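# Hang the picture frame level on the screw shank

## Task

Get the picture frame hanging level on the screw with nothing holding it: it must rest on the screw's shank (not its head), at its balance point, and the loose display board must still be standing on its own when you finish.

## Robot and tools

Robot: two arms, left_arm and right_arm, each with a parallel two-finger gripper. Both are reported and commanded in one scene frame. Its origin is at table-top height, halfway between the two arms' nominal bases. +z points up, +x points out over the table, and left_arm sits on the +y side. These arm names do not match image left and right. The true bases are offset from nominal by a fixed amount. Reported hand positions and orientations can be off by a few centimetres, more at long reach. A gripper's fingers point along its own +z axis and close along its own y axis. end_effector_position is the point between the finger pads, about 5 mm back from the tips.

Row format. Every commanded row is one flat list of 16 numbers covering both arms, even if only one arm moves. The first 8 are left_arm: x, y, z in metres, then qw, qx, qy, qz (w first), then opening. The next 8 are right_arm, in the same order. Position and quaternion are an absolute target pose for the gripper in the scene frame, not an offset. Opening runs from -1 (closed) to +1 (fully open, 0.070 m). To keep an arm still, repeat its whole pose from the last result before it started resting. Keep resending the same quaternion in every row rather than copying a drifted reading. Per control step, commanded orientation is clipped to within 32 degrees of the measured one.

execute_actions takes actions, a list holding one item or nothing. {"actions": []} only looks and returns state with pictures. An action is {"rows": [...], "steps": n}. It has 1 to 15 rows and steps from 5 to 15, each step 1/30 s; the last row repeats if the rows run out. Each target must be within 0.6 m of that arm's last reported position along each gripper axis, or the whole call is refused. A wait is {"steps": n} with up to 300 steps, counted from the last result, so your reply time is included. Results arrive 5 steps before an action ends, and those steps finish afterwards. The optional cameras argument names pictures: ["all"], [], or names from cam_head_left, cam_head_right, cam_left_wrist, cam_right_wrist.

move takes target, one 16-number row or a list of up to 15 rows. Each arm's gripper follows a straight line to its pose; all arms finish together, within 0.5 to 10 s. speed is the top path speed in m/s, 0.002 to 2.2, default 0.25; rotation is capped at twice that in rad/s. It can be one value or one per target. blend, in metres, rounds corners at intermediate targets. blocking=false returns about 0.5 s after the start. Paths ignore obstacles and the other arm. Grippers lag and can overshoot speed, especially with a nearly straight arm. Avoid paths passing near an arm's own base, which can flip shoulder posture; route around it. Opening changes in a later target take effect on arrival, pausing all arms. The result adds a move: line, for example done, off_target, moving, held or fault, plus limits. paced means the pose was clipped; held means a check withheld steps. Done means within 3 mm and 2 degrees; neither done nor off_target tells you about contact.

wait takes seconds, 0 to 10, and lets a running move continue. stop brakes the current move and needs braking room; the fingers keep moving. zoom_image takes camera and region [x0, y0, x1, y1] in image pixels, at most 504 by 504. Images are 896x504. finished_scene takes scene, the current scene's number; it cannot be undone.

Gripping. grip_measured uses the same scale as the command. To hold something, command roughly 0.05 below the reading at first contact for full force, or less below it for a lighter grip. Closing fully takes about 1 s. Pads give about 20 N each. Very thin parts under about 2 mm get less force.

Joint torques are listed in joint order and include arm weight and offsets, so treat them as rough contact hints. Joint ranges in rad: waist ±2.618, shoulder 0 to 3.14, elbow -2.967 to 0 (straight at -2.831), forearm roll ±1.745, wrist pitch ±1.22, wrist roll ±2.094. Contact-torque limits are 21.6 N m for waist, shoulder and elbow and 7.52 N m for the three wrist joints. Wrist motors only manage about 4 N m including held weight. Hitting a limit freezes that arm for 10 s. Motors heat while holding loads, stretching or pushing at unreachable poses. A MOTOR HOT line appears at 65 °C, and at 80 °C the arm goes limp and drops for 30 to 60 s.

The clearance check blocks commands that bring the arms too close, except finger to finger. It is not a guarantee, and hard contact between arms can fail the task. Never close one gripper on the other's fingers.

Avoid: dropping the frame, releasing it while it swings, fast impacts, hard presses, and toppling the freestanding display board. Anything ending up off the table fails the task. Loose objects may get brief random pushes. Move smoothly; simulated time passes while you think.

Each tool is called after "Emit:" by a JSON object that holds its "op" and its "data", one argument or row to a line.

## Session

Emit:
{"op": "execute_actions", "data": {
  "actions": []
}}

Scene clock: 0.00 s of 4500.00 s.
left_arm: end_effector_position=(+0.3510, +0.5999, +0.2155) grip_measured=+0.59 end_effector_quat_wxyz=(+0.247, -0.380, +0.744, +0.491) | right_arm: end_effector_position=(+0.3748, -0.3621, +0.2306) grip_measured=+0.98 end_effector_quat_wxyz=(+0.266, -0.127, +0.954, +0.046)
Joint positions: left_arm=[0.435 2.012 -1.399 1.391 1.016 -1.325 0.056] | right_arm=[-0.326 1.505 -1.187 0.405 0.93 -0.792 0.069]
Joint torques (N m): no reading
Motor temperatures (°C): left_arm=[31 31 32 33 36 30] | right_arm=[30 30 33 35 39 32]
Hand target: left_arm +0.3510, +0.5999, +0.2155; +0.247, -0.380, +0.744, +0.491 | right_arm +0.3748, -0.3621, +0.2306; +0.266, -0.127, +0.954, +0.046

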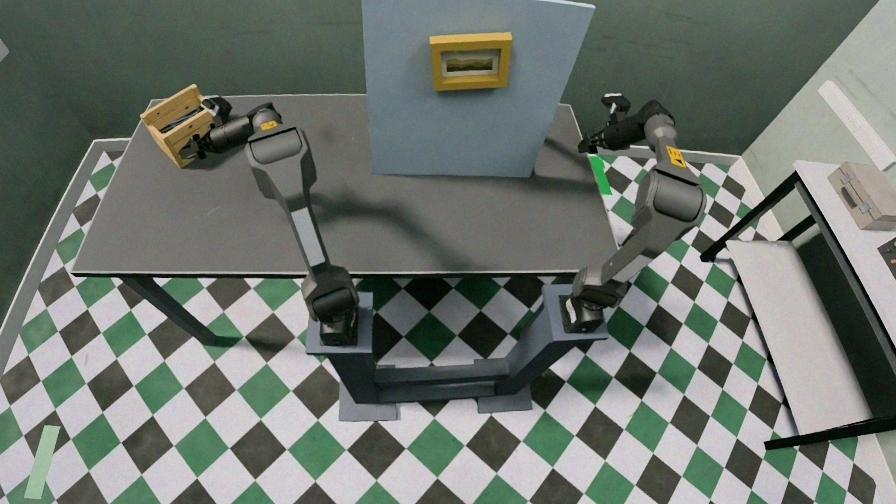

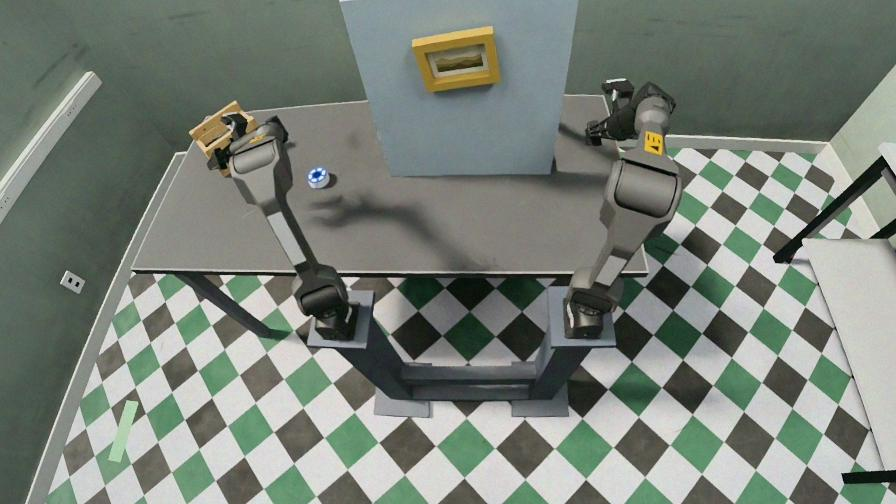

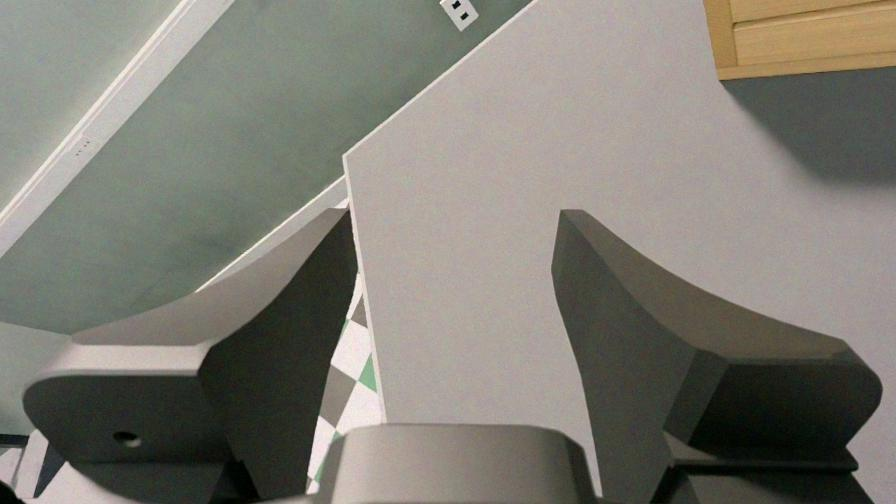

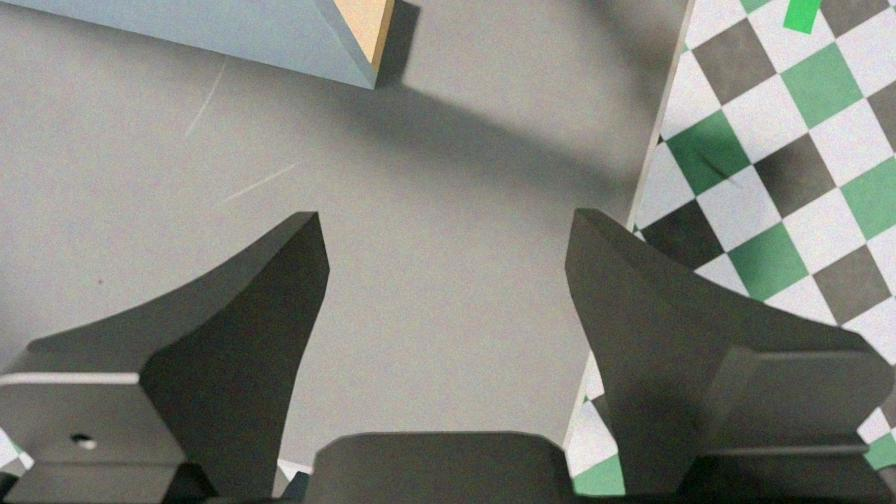

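Emit:
{"op": "zoom_image", "data": {
  "camera": "cam_head_left",
  "region": [360, 0, 620, 190]
}}

Emit:
{"op": "zoom_image", "data": {
  "camera": "cam_head_right",
  "region": [330, 0, 590, 190]
}}

Emit:
{"op": "zoom_image", "data": {
  "camera": "cam_head_left",
  "region": [420, 20, 530, 100]
}}

Emit:
{"op": "zoom_image", "data": {
  "camera": "cam_head_right",
  "region": [400, 20, 510, 100]
}}

Emit:
{"op": "zoom_image", "data": {
  "camera": "cam_head_left",
  "region": [130, 70, 290, 180]
}}

Emit:
{"op": "zoom_image", "data": {
  "camera": "cam_head_right",
  "region": [180, 80, 340, 200]
}}

Scaled by 1.938 from the camera's 896x504 image, which has a finer 1280x720 frame.

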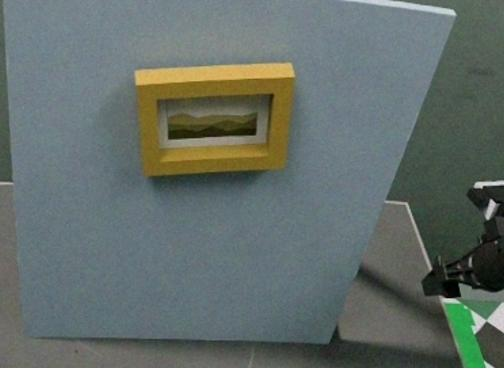

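Scaled by 1.938 from the camera's 896x504 image, which has a finer 1280x720 frame.

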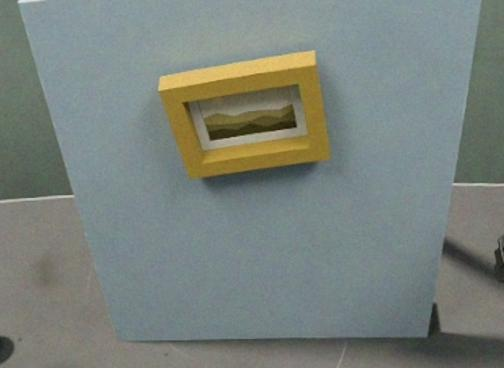

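Scaled by 4.582 from the camera's 896x504 image, which has a finer 1280x720 frame.

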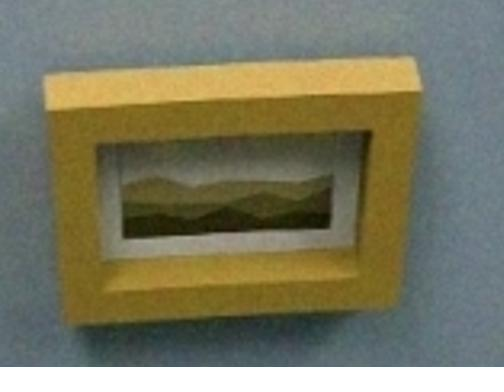

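Scaled by 4.582 from the camera's 896x504 image, which has a finer 1280x720 frame.

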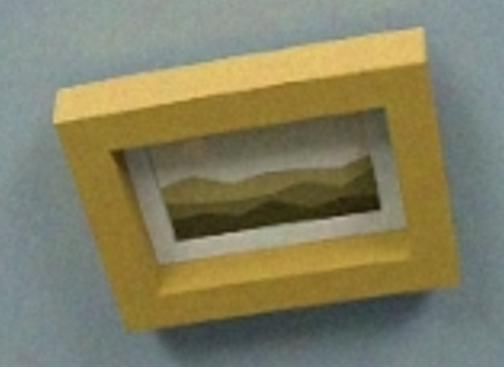

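Scaled by 3.150 from the camera's 896x504 image, which has a finer 1280x720 frame.

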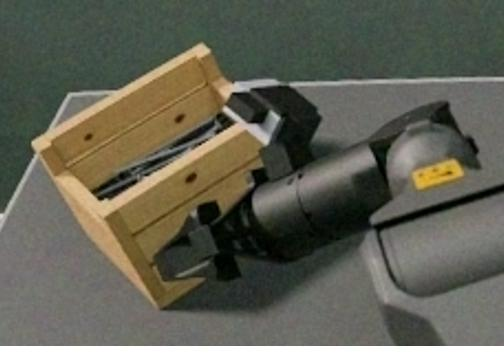

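Scaled by 3.150 from the camera's 896x504 image, which has a finer 1280x720 frame.

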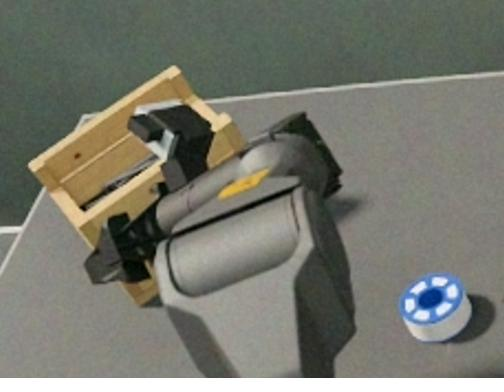

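Emit:
{"op": "move", "data": {
  "target": [
    [0.3510,0.5999,0.2155,0.247,-0.380,0.744,0.491,0.59,0.38,-0.37,0.40,0.228,0.228,0.669,0.669,0.98],
    [0.3510,0.5999,0.2155,0.247,-0.380,0.744,0.491,0.59,0.475,-0.335,0.40,0.228,0.228,0.669,0.669,0.98]
  ],
  "cameras": ["all"]
}}

Scene clock: 17.07 s of 4500.00 s.
left_arm: end_effector_position=(+0.3508, +0.6000, +0.2155) grip_measured=+0.59 end_effector_quat_wxyz=(+0.247, -0.380, +0.744, +0.491) | right_arm: end_effector_position=(+0.4755, -0.3344, +0.3999) grip_measured=+0.98 end_effector_quat_wxyz=(+0.296, +0.307, +0.656, +0.623)
Joint positions: left_arm=[0.435 2.013 -1.399 1.391 1.018 -1.325 0.056] | right_arm=[-0.506 1.754 -1.454 1.597 1.216 -0.213 0.069]
Joint torques (N m): left_arm=[-0.91 -7.67 -3.21 0.52 0.48 -0.1] | right_arm=[-0.44 -7.98 -3.53 0.89 0.07 0.01]
Hand target: left_arm +0.3510, +0.5999, +0.2155; +0.247, -0.380, +0.744, +0.491 | right_arm +0.4752, -0.3347, +0.4000; +0.296, +0.308, +0.656, +0.622
Off the commanded pose: left_arm 0.000 m, 0 deg | right_arm 0.001 m, 13 deg.
joint sent to its limit (right arm) — joint 5 (wrist pitch), upper limit.
Kept back: nothing.
move: off_target (right_arm)
camera_calibration:
cam_left_wrist: T_world_to_cam=[[0.800807, -0.211152, -0.560466, -0.0299846], [-0.482053, -0.782585, -0.393935, 0.724154], [-0.355432, 0.585641, -0.728487, 0.0520217], [0, 0, 0, 1]] pos_world=[0.391583, 0.529915, 0.306362]
cam_right_wrist: T_world_to_cam=[[-0.0672034, -0.0116186, -0.997672, 0.427668], [-0.972503, 0.224237, 0.0628966, 0.505967], [0.222985, 0.974465, -0.0263687, 0.348824], [0, 0, 0, 1]] pos_world=[0.443012, -0.448405, 0.404047]

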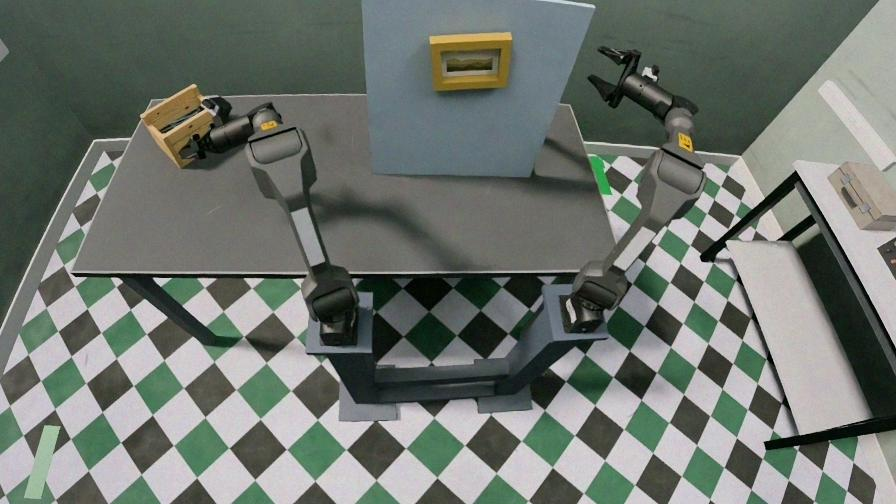

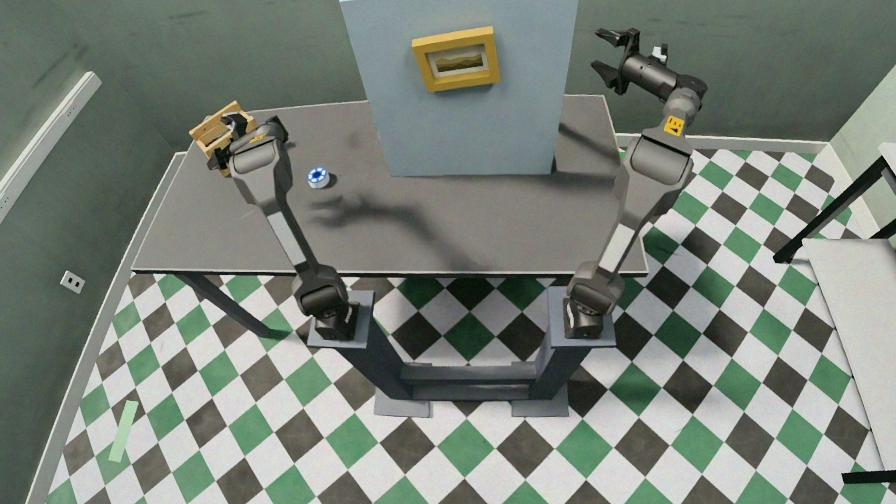

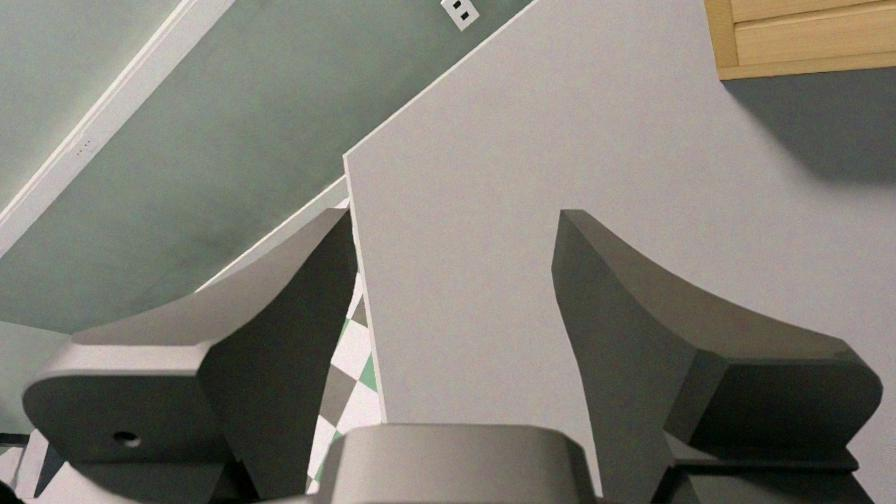

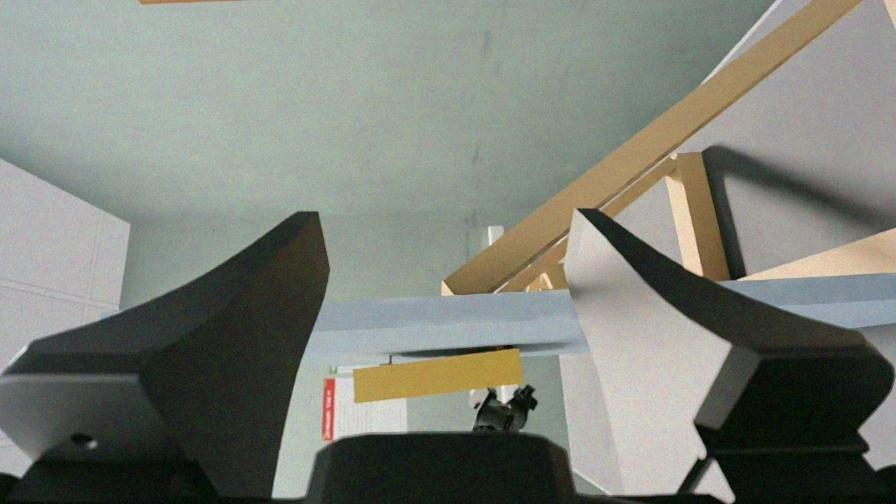

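Emit:
{"op": "zoom_image", "data": {
  "camera": "cam_right_wrist",
  "region": [290, 280, 600, 454]
}}

Emit:
{"op": "zoom_image", "data": {
  "camera": "cam_right_wrist",
  "region": [340, 320, 540, 430]
}}

Scaled by 1.626 from the camera's 896x504 image, which has a finer 1280x720 frame.

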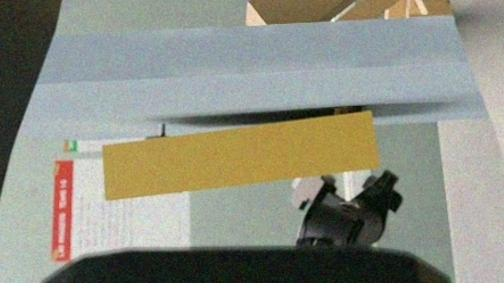

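Scaled by 2.520 from the camera's 896x504 image, which has a finer 1280x720 frame.

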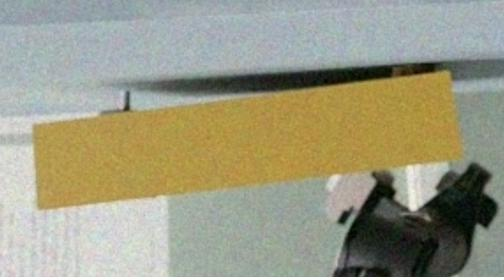

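Emit:
{"op": "move", "data": {
  "target": [
    [0.3510,0.5999,0.2155,0.247,-0.380,0.744,0.491,0.59,0.36,-0.34,0.50,0.3,0.15,0.85,0.3,0.98],
    [0.3510,0.5999,0.2155,0.247,-0.380,0.744,0.491,0.59,0.36,-0.15,0.62,0.323,0,0.947,0,0.98],
    [0.3510,0.5999,0.2155,0.247,-0.380,0.744,0.491,0.59,0.46,-0.05,0.62,0.323,0,0.947,0,0.98]
  ],
  "blend": [0.05,0.05,0],
  "speed": 0.3,
  "cameras": ["all"]
}}

Scene clock: 22.17 s of 4500.00 s.
left_arm: end_effector_position=(+0.3508, +0.6000, +0.2155) grip_measured=+0.59 end_effector_quat_wxyz=(+0.247, -0.380, +0.744, +0.491) | right_arm: end_effector_position=(+0.4596, -0.0509, +0.6197) grip_measured=+0.98 end_effector_quat_wxyz=(+0.694, -0.056, +0.699, +0.164)
Joint positions: left_arm=[0.435 2.013 -1.399 1.391 1.018 -1.325 0.056] | right_arm=[0.688 2.013 -2.796 -0.453 0.906 0.439 0.069]
Joint torques (N m): left_arm=[-0.62 -7.58 -3.07 0.55 0.44 -0.07] | right_arm=[0.61 -7.42 -2.7 -0.39 -0.67 0.19]
Hand target: left_arm +0.3510, +0.5999, +0.2155; +0.247, -0.380, +0.744, +0.491 | right_arm +0.4596, -0.0503, +0.6193; +0.693, -0.056, +0.700, +0.165
Off the commanded pose: left_arm 0.000 m, 0 deg | right_arm 0.001 m, 55 deg; orientation clipped.
elbow stopped short (right arm): the move would have taken joint 3 (elbow) straighter than the controller allows.
elbow read too straight (right arm): the controller reads joint 3 (elbow) straighter than it allows; while it does, the hand can move without a command.
Kept back: nothing.
move: off_target (right_arm); limits=paced
camera_calibration:
cam_left_wrist: T_world_to_cam=[[0.800807, -0.211152, -0.560466, -0.0299846], [-0.482053, -0.782585, -0.393935, 0.724154], [-0.355432, 0.585641, -0.728487, 0.0520217], [0, 0, 0, 1]] pos_world=[0.391583, 0.529915, 0.306362]
cam_right_wrist: T_world_to_cam=[[0.295005, -0.936291, -0.190608, -0.0645158], [-0.616916, -0.0343081, -0.786281, 0.762776], [0.729648, 0.349546, -0.587734, 0.165013], [0, 0, 0, 1]] pos_world=[0.3692, -0.0919157, 0.684443]

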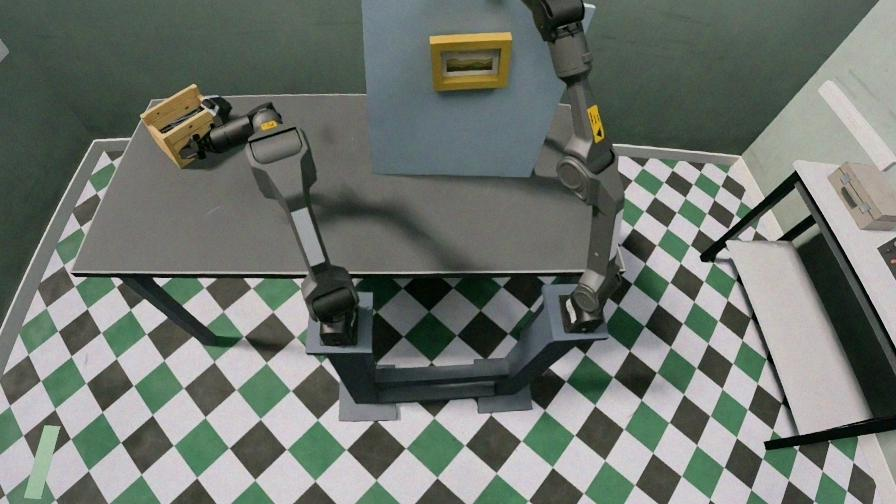

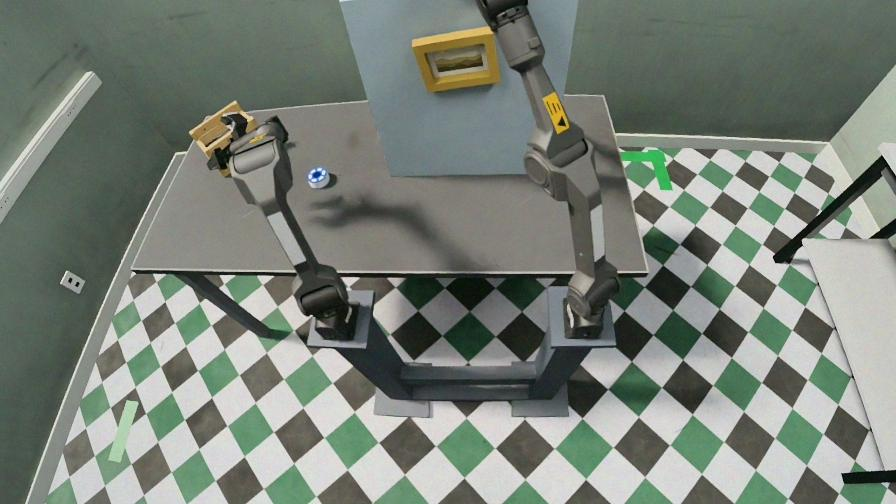

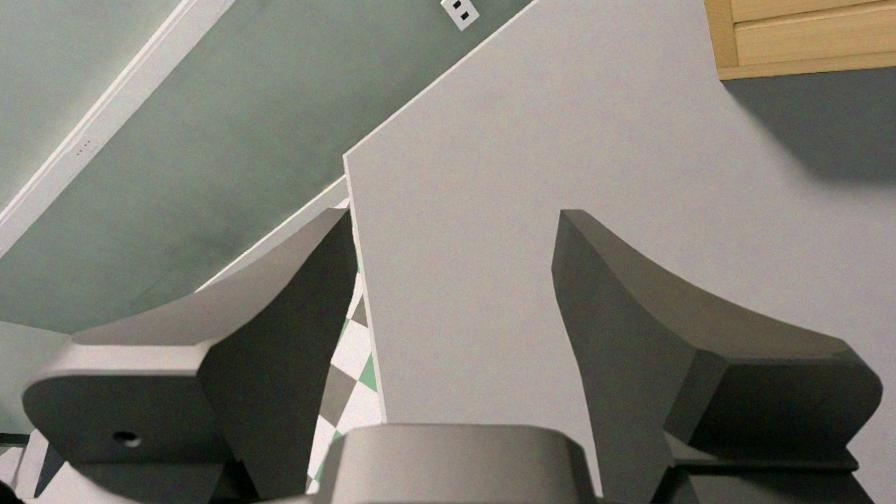

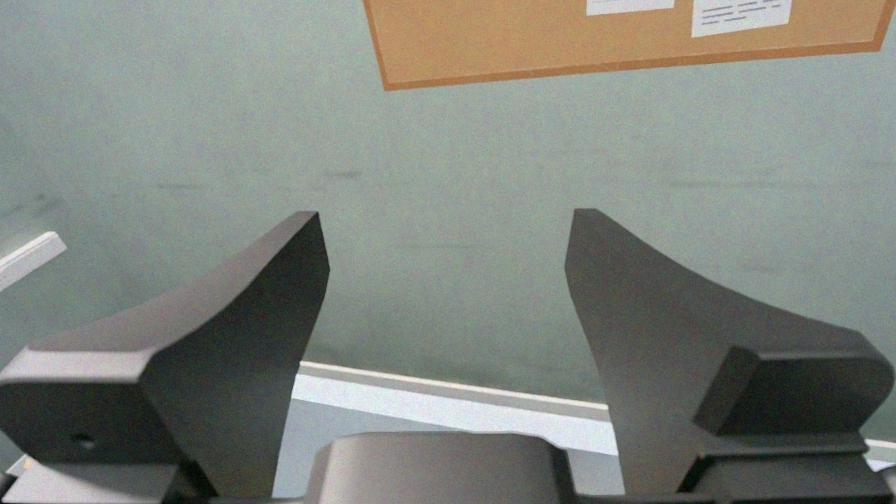

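Emit:
{"op": "move", "data": {
  "target": [
    [0.3510,0.5999,0.2155,0.247,-0.380,0.744,0.491,0.59,0.36,-0.08,0.56,0.574,0,0.819,0,0.98],
    [0.3510,0.5999,0.2155,0.247,-0.380,0.744,0.491,0.59,0.415,-0.05,0.51,0.574,0,0.819,0,0.98]
  ],
  "blend": [0.03,0],
  "speed": 0.2,
  "cameras": ["cam_right_wrist"]
}}

Scene clock: 24.63 s of 4500.00 s.
left_arm: end_effector_position=(+0.3508, +0.6000, +0.2155) grip_measured=+0.59 end_effector_quat_wxyz=(+0.247, -0.380, +0.744, +0.491) | right_arm: end_effector_position=(+0.4151, -0.0503, +0.5095) grip_measured=+0.98 end_effector_quat_wxyz=(+0.583, -0.005, +0.813, +0.008)
Joint positions: left_arm=[0.435 2.013 -1.399 1.391 1.018 -1.325 0.056] | right_arm=[0.936 1.836 -2.284 -0.905 1.216 0.803 0.069]
Joint torques (N m): left_arm=[-0.73 -7.8 -3.06 0.61 0.4 -0.06] | right_arm=[0.7 -8.02 -4.04 -0.95 -0.17 -0.13]
Hand target: left_arm +0.3510, +0.5999, +0.2155; +0.247, -0.380, +0.744, +0.491 | right_arm +0.4150, -0.0502, +0.5097; +0.583, -0.005, +0.812, +0.008
Off the commanded pose: left_arm 0.000 m, 0 deg | right_arm 0.001 m, 2 deg.
joint sent to its limit (right arm) — joint 5 (wrist pitch), upper limit.
Kept back: nothing.
move: done
camera_calibration:
cam_right_wrist: T_world_to_cam=[[-0.00443375, -0.999169, -0.0405256, -0.0270305], [-0.832581, 0.0261355, -0.553287, 0.622579], [0.553886, 0.0312877, -0.832004, 0.313837], [0, 0, 0, 1]] pos_world=[0.344398, -0.0530986, 0.604483]
Images, in order (width x height): cam_right_wrist 896x504.

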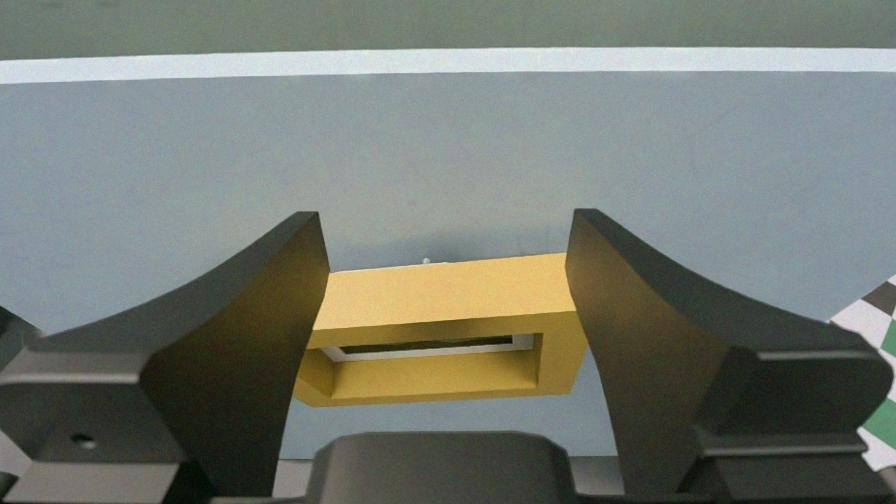

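Emit:
{"op": "zoom_image", "data": {
  "camera": "cam_right_wrist",
  "region": [380, 230, 480, 290]
}}

Emit:
{"op": "zoom_image", "data": {
  "camera": "cam_right_wrist",
  "region": [300, 220, 600, 420]
}}

Scaled by 5.040 from the camera's 896x504 image, which has a finer 1280x720 frame.

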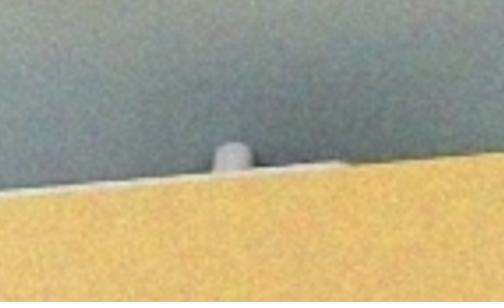

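Scaled by 1.680 from the camera's 896x504 image, which has a finer 1280x720 frame.

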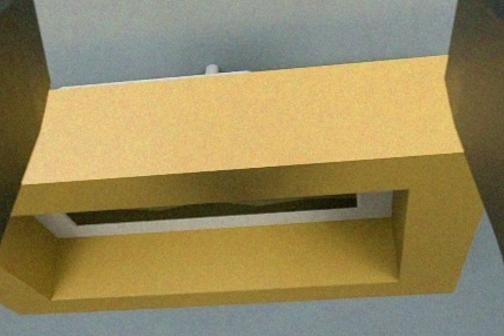

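Emit:
{"op": "move", "data": {
  "target": [
    [0.3510,0.5999,0.2155,0.247,-0.380,0.744,0.491,0.59,0.37,-0.12,0.53,0.574,0,0.819,0,0.98],
    [0.3510,0.5999,0.2155,0.247,-0.380,0.744,0.491,0.59,0.36,-0.34,0.50,0.296,0.307,0.656,0.623,0.98],
    [0.3510,0.5999,0.2155,0.247,-0.380,0.744,0.491,0.59,0.472,-0.325,0.446,0.296,0.307,0.656,0.623,0.98]
  ],
  "blend": [0.05,0.05,0],
  "speed": 0.3,
  "cameras": ["cam_right_wrist"]
}}

Emit:
{"op": "zoom_image", "data": {
  "camera": "cam_right_wrist",
  "region": [390, 330, 490, 400]
}}

Emit:
{"op": "zoom_image", "data": {
  "camera": "cam_right_wrist",
  "region": [350, 300, 600, 440]
}}

Scene clock: 38.47 s of 4500.00 s.
left_arm: end_effector_position=(+0.3508, +0.6000, +0.2155) grip_measured=+0.59 end_effector_quat_wxyz=(+0.247, -0.380, +0.744, +0.491) | right_arm: end_effector_position=(+0.4723, -0.3249, +0.4464) grip_measured=+0.98 end_effector_quat_wxyz=(+0.296, +0.306, +0.656, +0.623)
Joint positions: left_arm=[0.435 2.013 -1.399 1.391 1.018 -1.325 0.056] | right_arm=[-0.486 1.72 -1.592 1.535 1.198 -0.031 0.069]
Joint torques (N m): left_arm=[-0.6 -7.97 -3.1 0.69 0.34 -0.03] | right_arm=[-0.46 -7.77 -3.53 0.9 0.11 0.18]
Hand target: left_arm +0.3510, +0.5999, +0.2155; +0.247, -0.380, +0.744, +0.491 | right_arm +0.4720, -0.3250, +0.4460; +0.296, +0.307, +0.656, +0.623
Off the commanded pose: left_arm 0.000 m, 0 deg | right_arm 0.000 m, 0 deg.
Kept back: nothing.
move: done; blend cut to 0.0428 m at target 1
camera_calibration:
cam_right_wrist: T_world_to_cam=[[-0.0646842, -0.011915, -0.997835, 0.472791], [-0.972751, 0.223852, 0.0603852, 0.498848], [0.222648, 0.97455, -0.02607, 0.34146], [0, 0, 0, 1]] pos_world=[0.439812, -0.438805, 0.450546]
Images, in order (width x height): cam_right_wrist 896x504.

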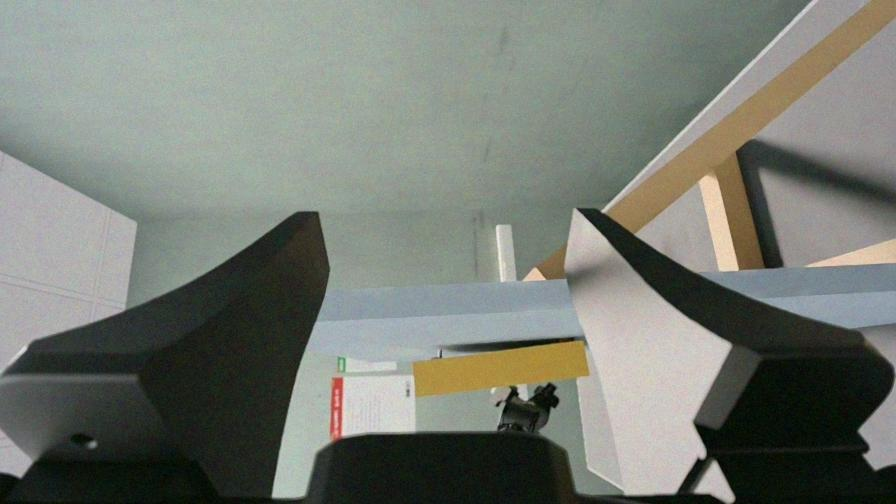

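Scaled by 5.040 from the camera's 896x504 image, which has a finer 1280x720 frame.

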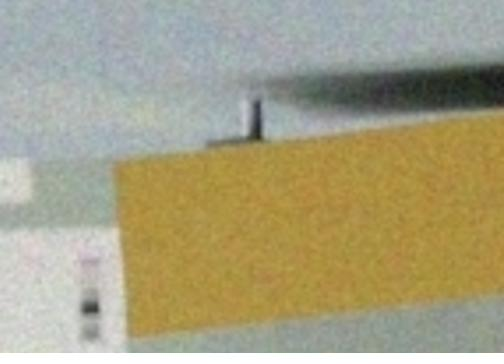

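Scaled by 2.016 from the camera's 896x504 image, which has a finer 1280x720 frame.

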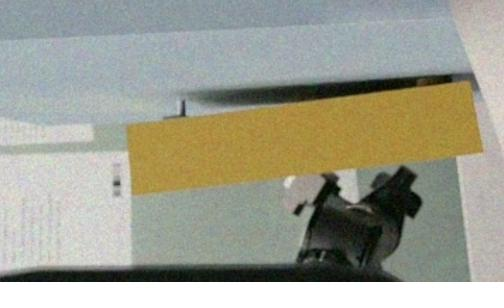

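Emit:
{"op": "move", "data": {
  "target": [
    [0.3510,0.5999,0.2155,0.247,-0.380,0.744,0.491,0.59,0.36,-0.31,0.446,0.296,0.307,0.656,0.623,1.0],
    [0.3510,0.5999,0.2155,0.247,-0.380,0.744,0.491,0.59,0.33,-0.10,0.439,0.3748,0.2708,0.668,0.583,1.0]
  ],
  "blend": [0.03,0],
  "speed": 0.25,
  "cameras": ["all"]
}}

Emit:
{"op": "zoom_image", "data": {
  "camera": "cam_right_wrist",
  "region": [200, 100, 700, 450]
}}

Scene clock: 43.80 s of 4500.00 s.
left_arm: end_effector_position=(+0.3508, +0.6000, +0.2155) grip_measured=+0.59 end_effector_quat_wxyz=(+0.247, -0.380, +0.744, +0.491) | right_arm: end_effector_position=(+0.3299, -0.1001, +0.4402) grip_measured=+0.98 end_effector_quat_wxyz=(+0.375, +0.271, +0.668, +0.583)
Joint positions: left_arm=[0.435 2.013 -1.399 1.391 1.018 -1.325 0.056] | right_arm=[0.532 1.096 -0.956 1.689 0.107 -0.31 0.069]
Joint torques (N m): left_arm=[-0.44 -7.96 -2.93 0.7 0.29 0.02] | right_arm=[-0.49 -1.87 -3.82 -0.12 0.18 0.02]
Hand target: left_arm +0.3510, +0.5999, +0.2155; +0.247, -0.380, +0.744, +0.491 | right_arm +0.3300, -0.1000, +0.4391; +0.374, +0.271, +0.669, +0.582
Off the commanded pose: left_arm 0.000 m, 0 deg | right_arm 0.001 m, 0 deg.
Kept back: nothing.
move: done
camera_calibration:
cam_left_wrist: T_world_to_cam=[[0.800807, -0.211152, -0.560466, -0.0299846], [-0.482053, -0.782585, -0.393935, 0.724154], [-0.355432, 0.585641, -0.728487, 0.0520217], [0, 0, 0, 1]] pos_world=[0.391583, 0.529915, 0.306362]
cam_right_wrist: T_world_to_cam=[[0.0448098, -0.149325, -0.987772, 0.405797], [-0.954062, 0.28681, -0.0866386, 0.375377], [0.296241, 0.946278, -0.129613, 0.172368], [0, 0, 0, 1]] pos_world=[0.288886, -0.210175, 0.455698]

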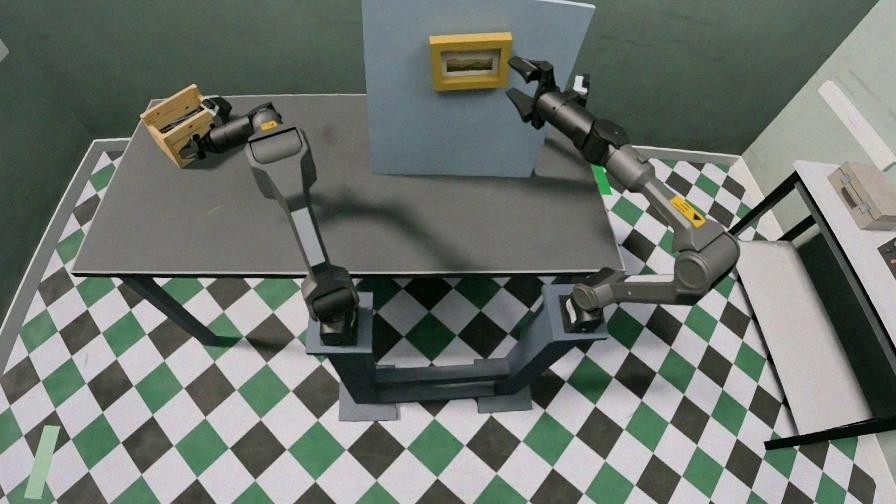

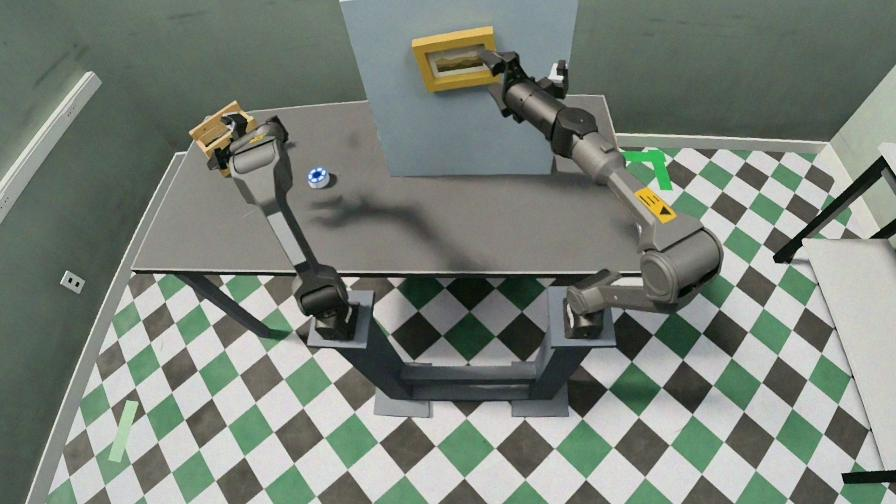

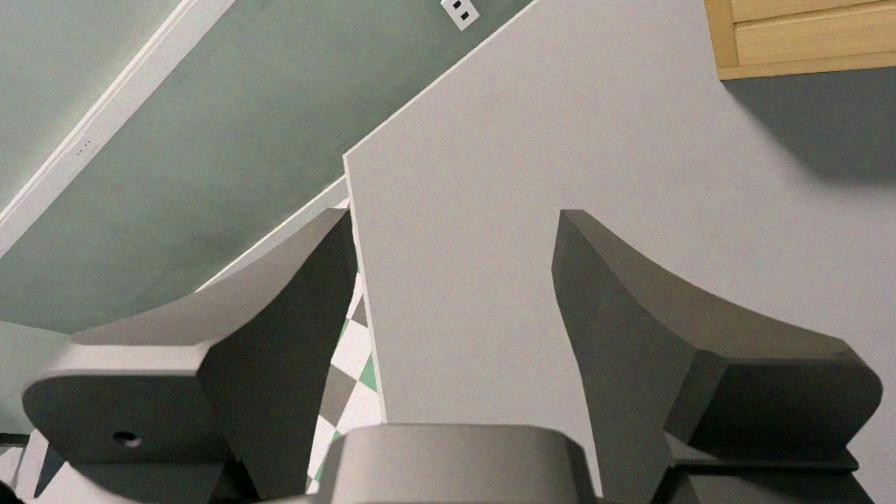

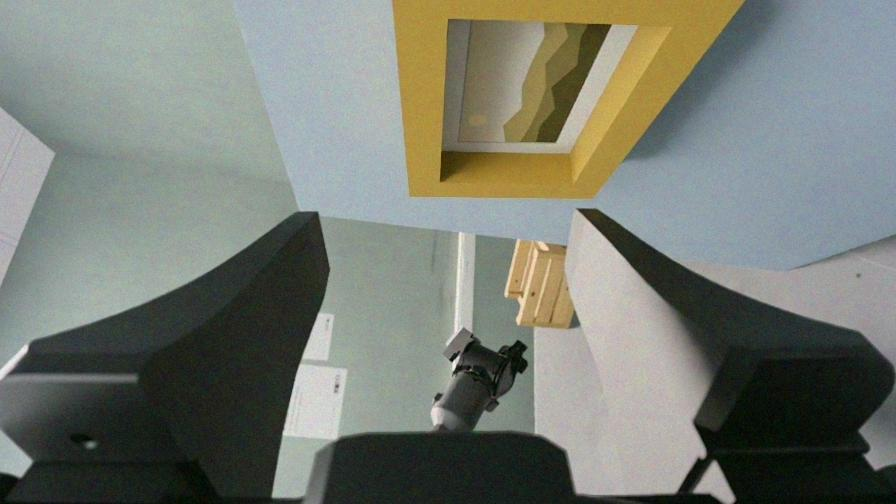

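Scaled by 1.008 from the camera's 896x504 image, which has a finer 1280x720 frame.

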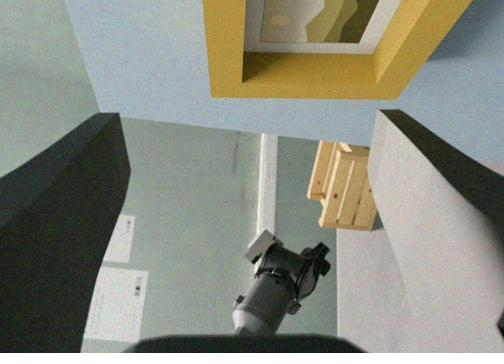

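Emit:
{"op": "move", "data": {
  "target": [0.3510,0.5999,0.2155,0.247,-0.380,0.744,0.491,0.59,0.375,-0.0597,0.4464,0.3704,0.2767,0.658,0.5936,1.0],
  "speed": 0.15,
  "cameras": ["cam_right_wrist","cam_head_right"]
}}

Emit:
{"op": "zoom_image", "data": {
  "camera": "cam_right_wrist",
  "region": [300, 0, 700, 280]
}}

Scene clock: 46.93 s of 4500.00 s.
left_arm: end_effector_position=(+0.3508, +0.6000, +0.2155) grip_measured=+0.59 end_effector_quat_wxyz=(+0.247, -0.380, +0.744, +0.491) | right_arm: end_effector_position=(+0.3754, -0.0597, +0.4469) grip_measured=+0.98 end_effector_quat_wxyz=(+0.361, +0.279, +0.671, +0.584)
Joint positions: left_arm=[0.435 2.013 -1.399 1.391 1.018 -1.325 0.056] | right_arm=[0.585 1.312 -1.157 1.751 0.061 -0.343 0.069]
Joint torques (N m): left_arm=[-0.39 -7.92 -2.69 0.76 0.21 0.01] | right_arm=[0.23 -5.07 -3.87 0 0.05 0.11]
Hand target: left_arm +0.3510, +0.5999, +0.2155; +0.247, -0.380, +0.744, +0.491 | right_arm +0.3750, -0.0598, +0.4467; +0.361, +0.279, +0.671, +0.584
Off the commanded pose: left_arm 0.000 m, 0 deg | right_arm 0.001 m, 2 deg.
joint sent to its limit (right arm) — joint 4 (forearm roll), upper limit.
Kept back: nothing.
move: done
camera_calibration:
cam_right_wrist: T_world_to_cam=[[0.0165814, -0.136488, -0.990503, 0.428958], [-0.957919, 0.281748, -0.05486, 0.394626], [0.28656, 0.949731, -0.126073, 0.123748], [0, 0, 0, 1]] pos_world=[0.335446, -0.170165, 0.462135]
Images, in order (width x height): cam_head_right 896x504, cam_right_wrist 896x504.

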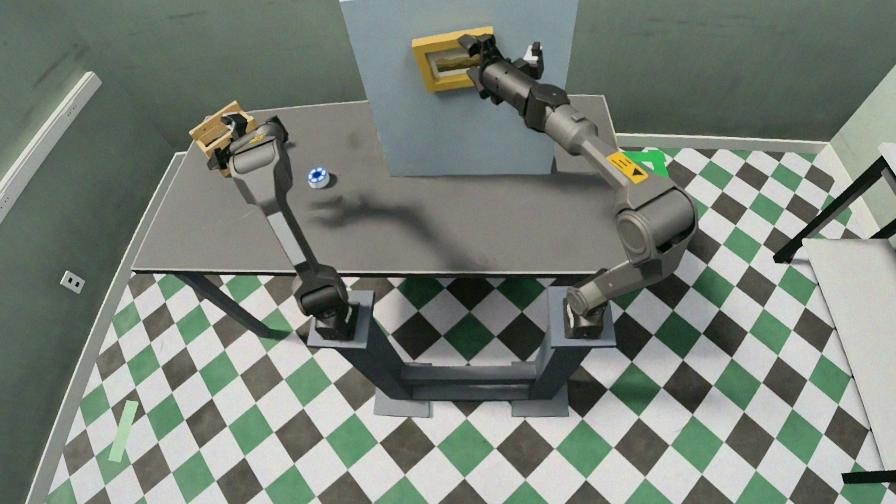

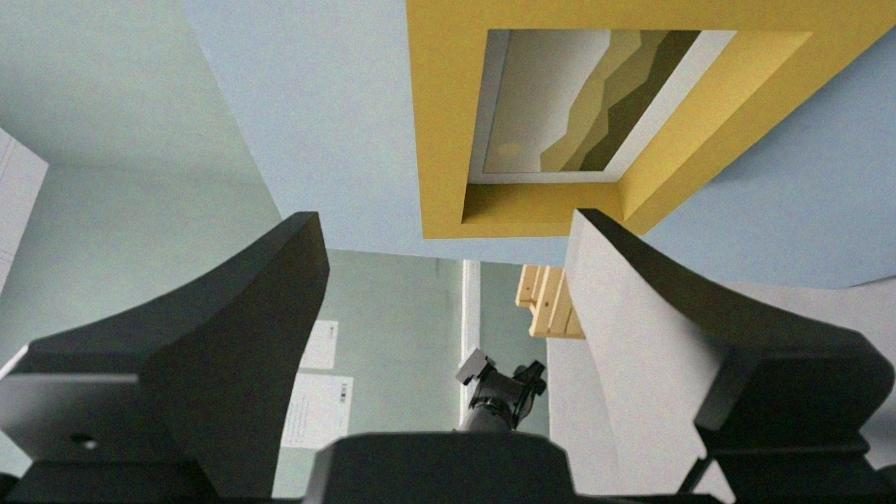

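Scaled by 1.260 from the camera's 896x504 image, which has a finer 1280x720 frame.

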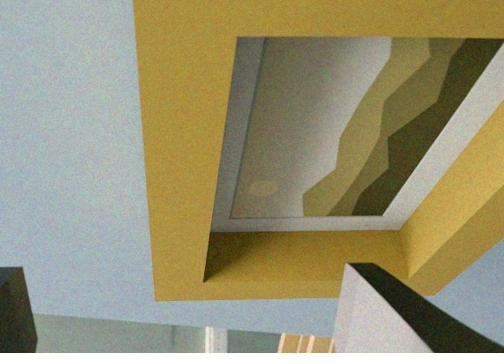

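Emit:
{"op": "move", "data": {
  "target": [0.3510,0.5999,0.2155,0.247,-0.380,0.744,0.491,0.59,0.420,-0.023,0.4440,0.361,0.279,0.671,0.584,1.0],
  "speed": 0.1,
  "cameras": ["cam_right_wrist","cam_head_right","cam_head_left"]
}}

Emit:
{"op": "zoom_image", "data": {
  "camera": "cam_right_wrist",
  "region": [250, 100, 650, 380]
}}

Scene clock: 48.67 s of 4500.00 s.
left_arm: end_effector_position=(+0.3508, +0.6000, +0.2155) grip_measured=+0.59 end_effector_quat_wxyz=(+0.247, -0.380, +0.744, +0.491) | right_arm: end_effector_position=(+0.4203, -0.0228, +0.4443) grip_measured=+0.98 end_effector_quat_wxyz=(+0.359, +0.280, +0.675, +0.581)
Joint positions: left_arm=[0.435 2.013 -1.399 1.391 1.018 -1.325 0.056] | right_arm=[0.609 1.516 -1.355 1.751 0.04 -0.342 0.069]
Joint torques (N m): left_arm=[-0.36 -7.95 -2.82 0.78 0.2 0.02] | right_arm=[0.4 -6.75 -3.9 -0.02 0.02 0.19]
Hand target: left_arm +0.3510, +0.5999, +0.2155; +0.247, -0.380, +0.744, +0.491 | right_arm +0.4200, -0.0230, +0.4442; +0.359, +0.280, +0.675, +0.581
Off the commanded pose: left_arm 0.000 m, 0 deg | right_arm 0.000 m, 1 deg.
joint sent to its limit (right arm) — joint 4 (forearm roll), upper limit.
Kept back: nothing.
move: done
camera_calibration:
cam_right_wrist: T_world_to_cam=[[0.00883043, -0.14241, -0.989768, 0.433446], [-0.95917, 0.278616, -0.0486454, 0.424842], [0.282693, 0.949785, -0.134135, 0.0807843], [0, 0, 0, 1]] pos_world=[0.380831, -0.133368, 0.460514]
Images, in order (width x height): cam_head_left 896x504, cam_head_right 896x504, cam_right_wrist 896x504.

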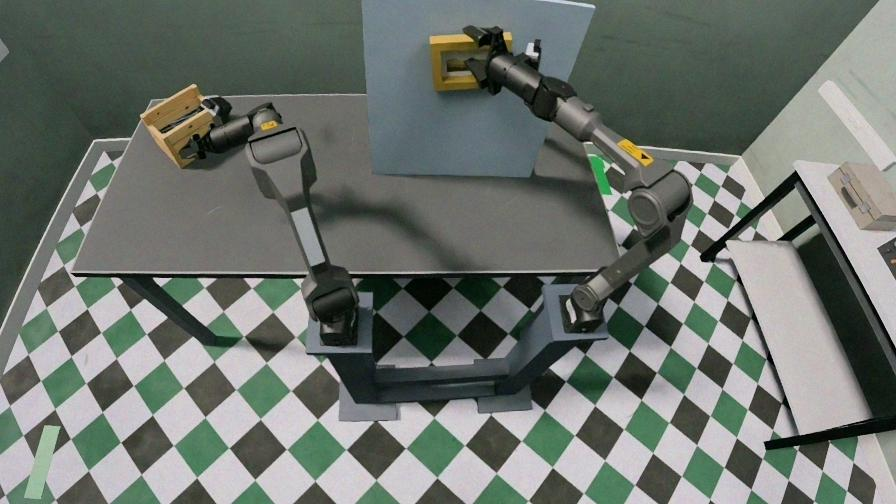

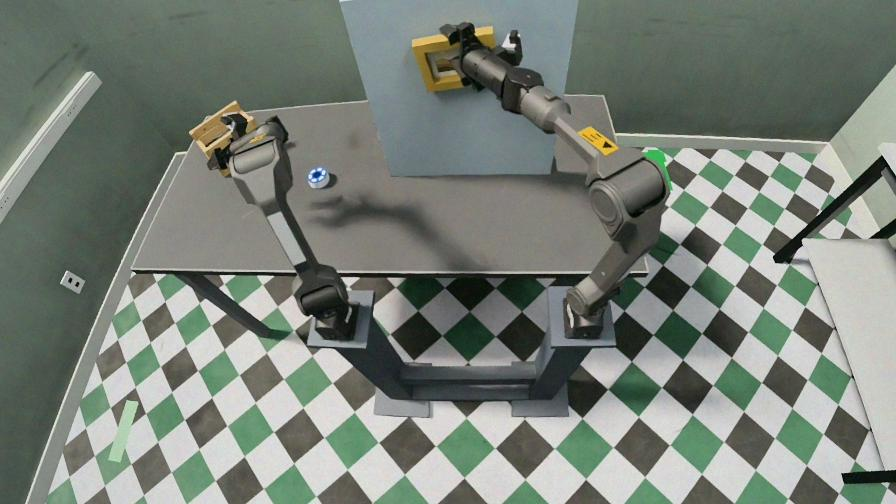

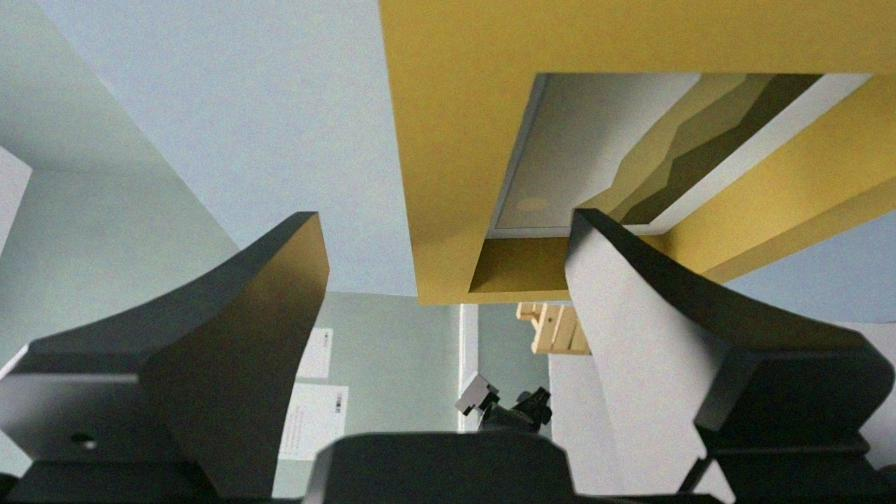

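Scaled by 1.260 from the camera's 896x504 image, which has a finer 1280x720 frame.

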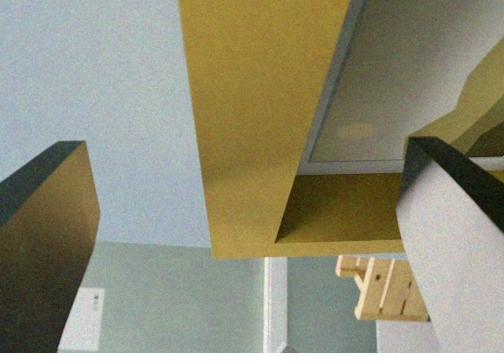

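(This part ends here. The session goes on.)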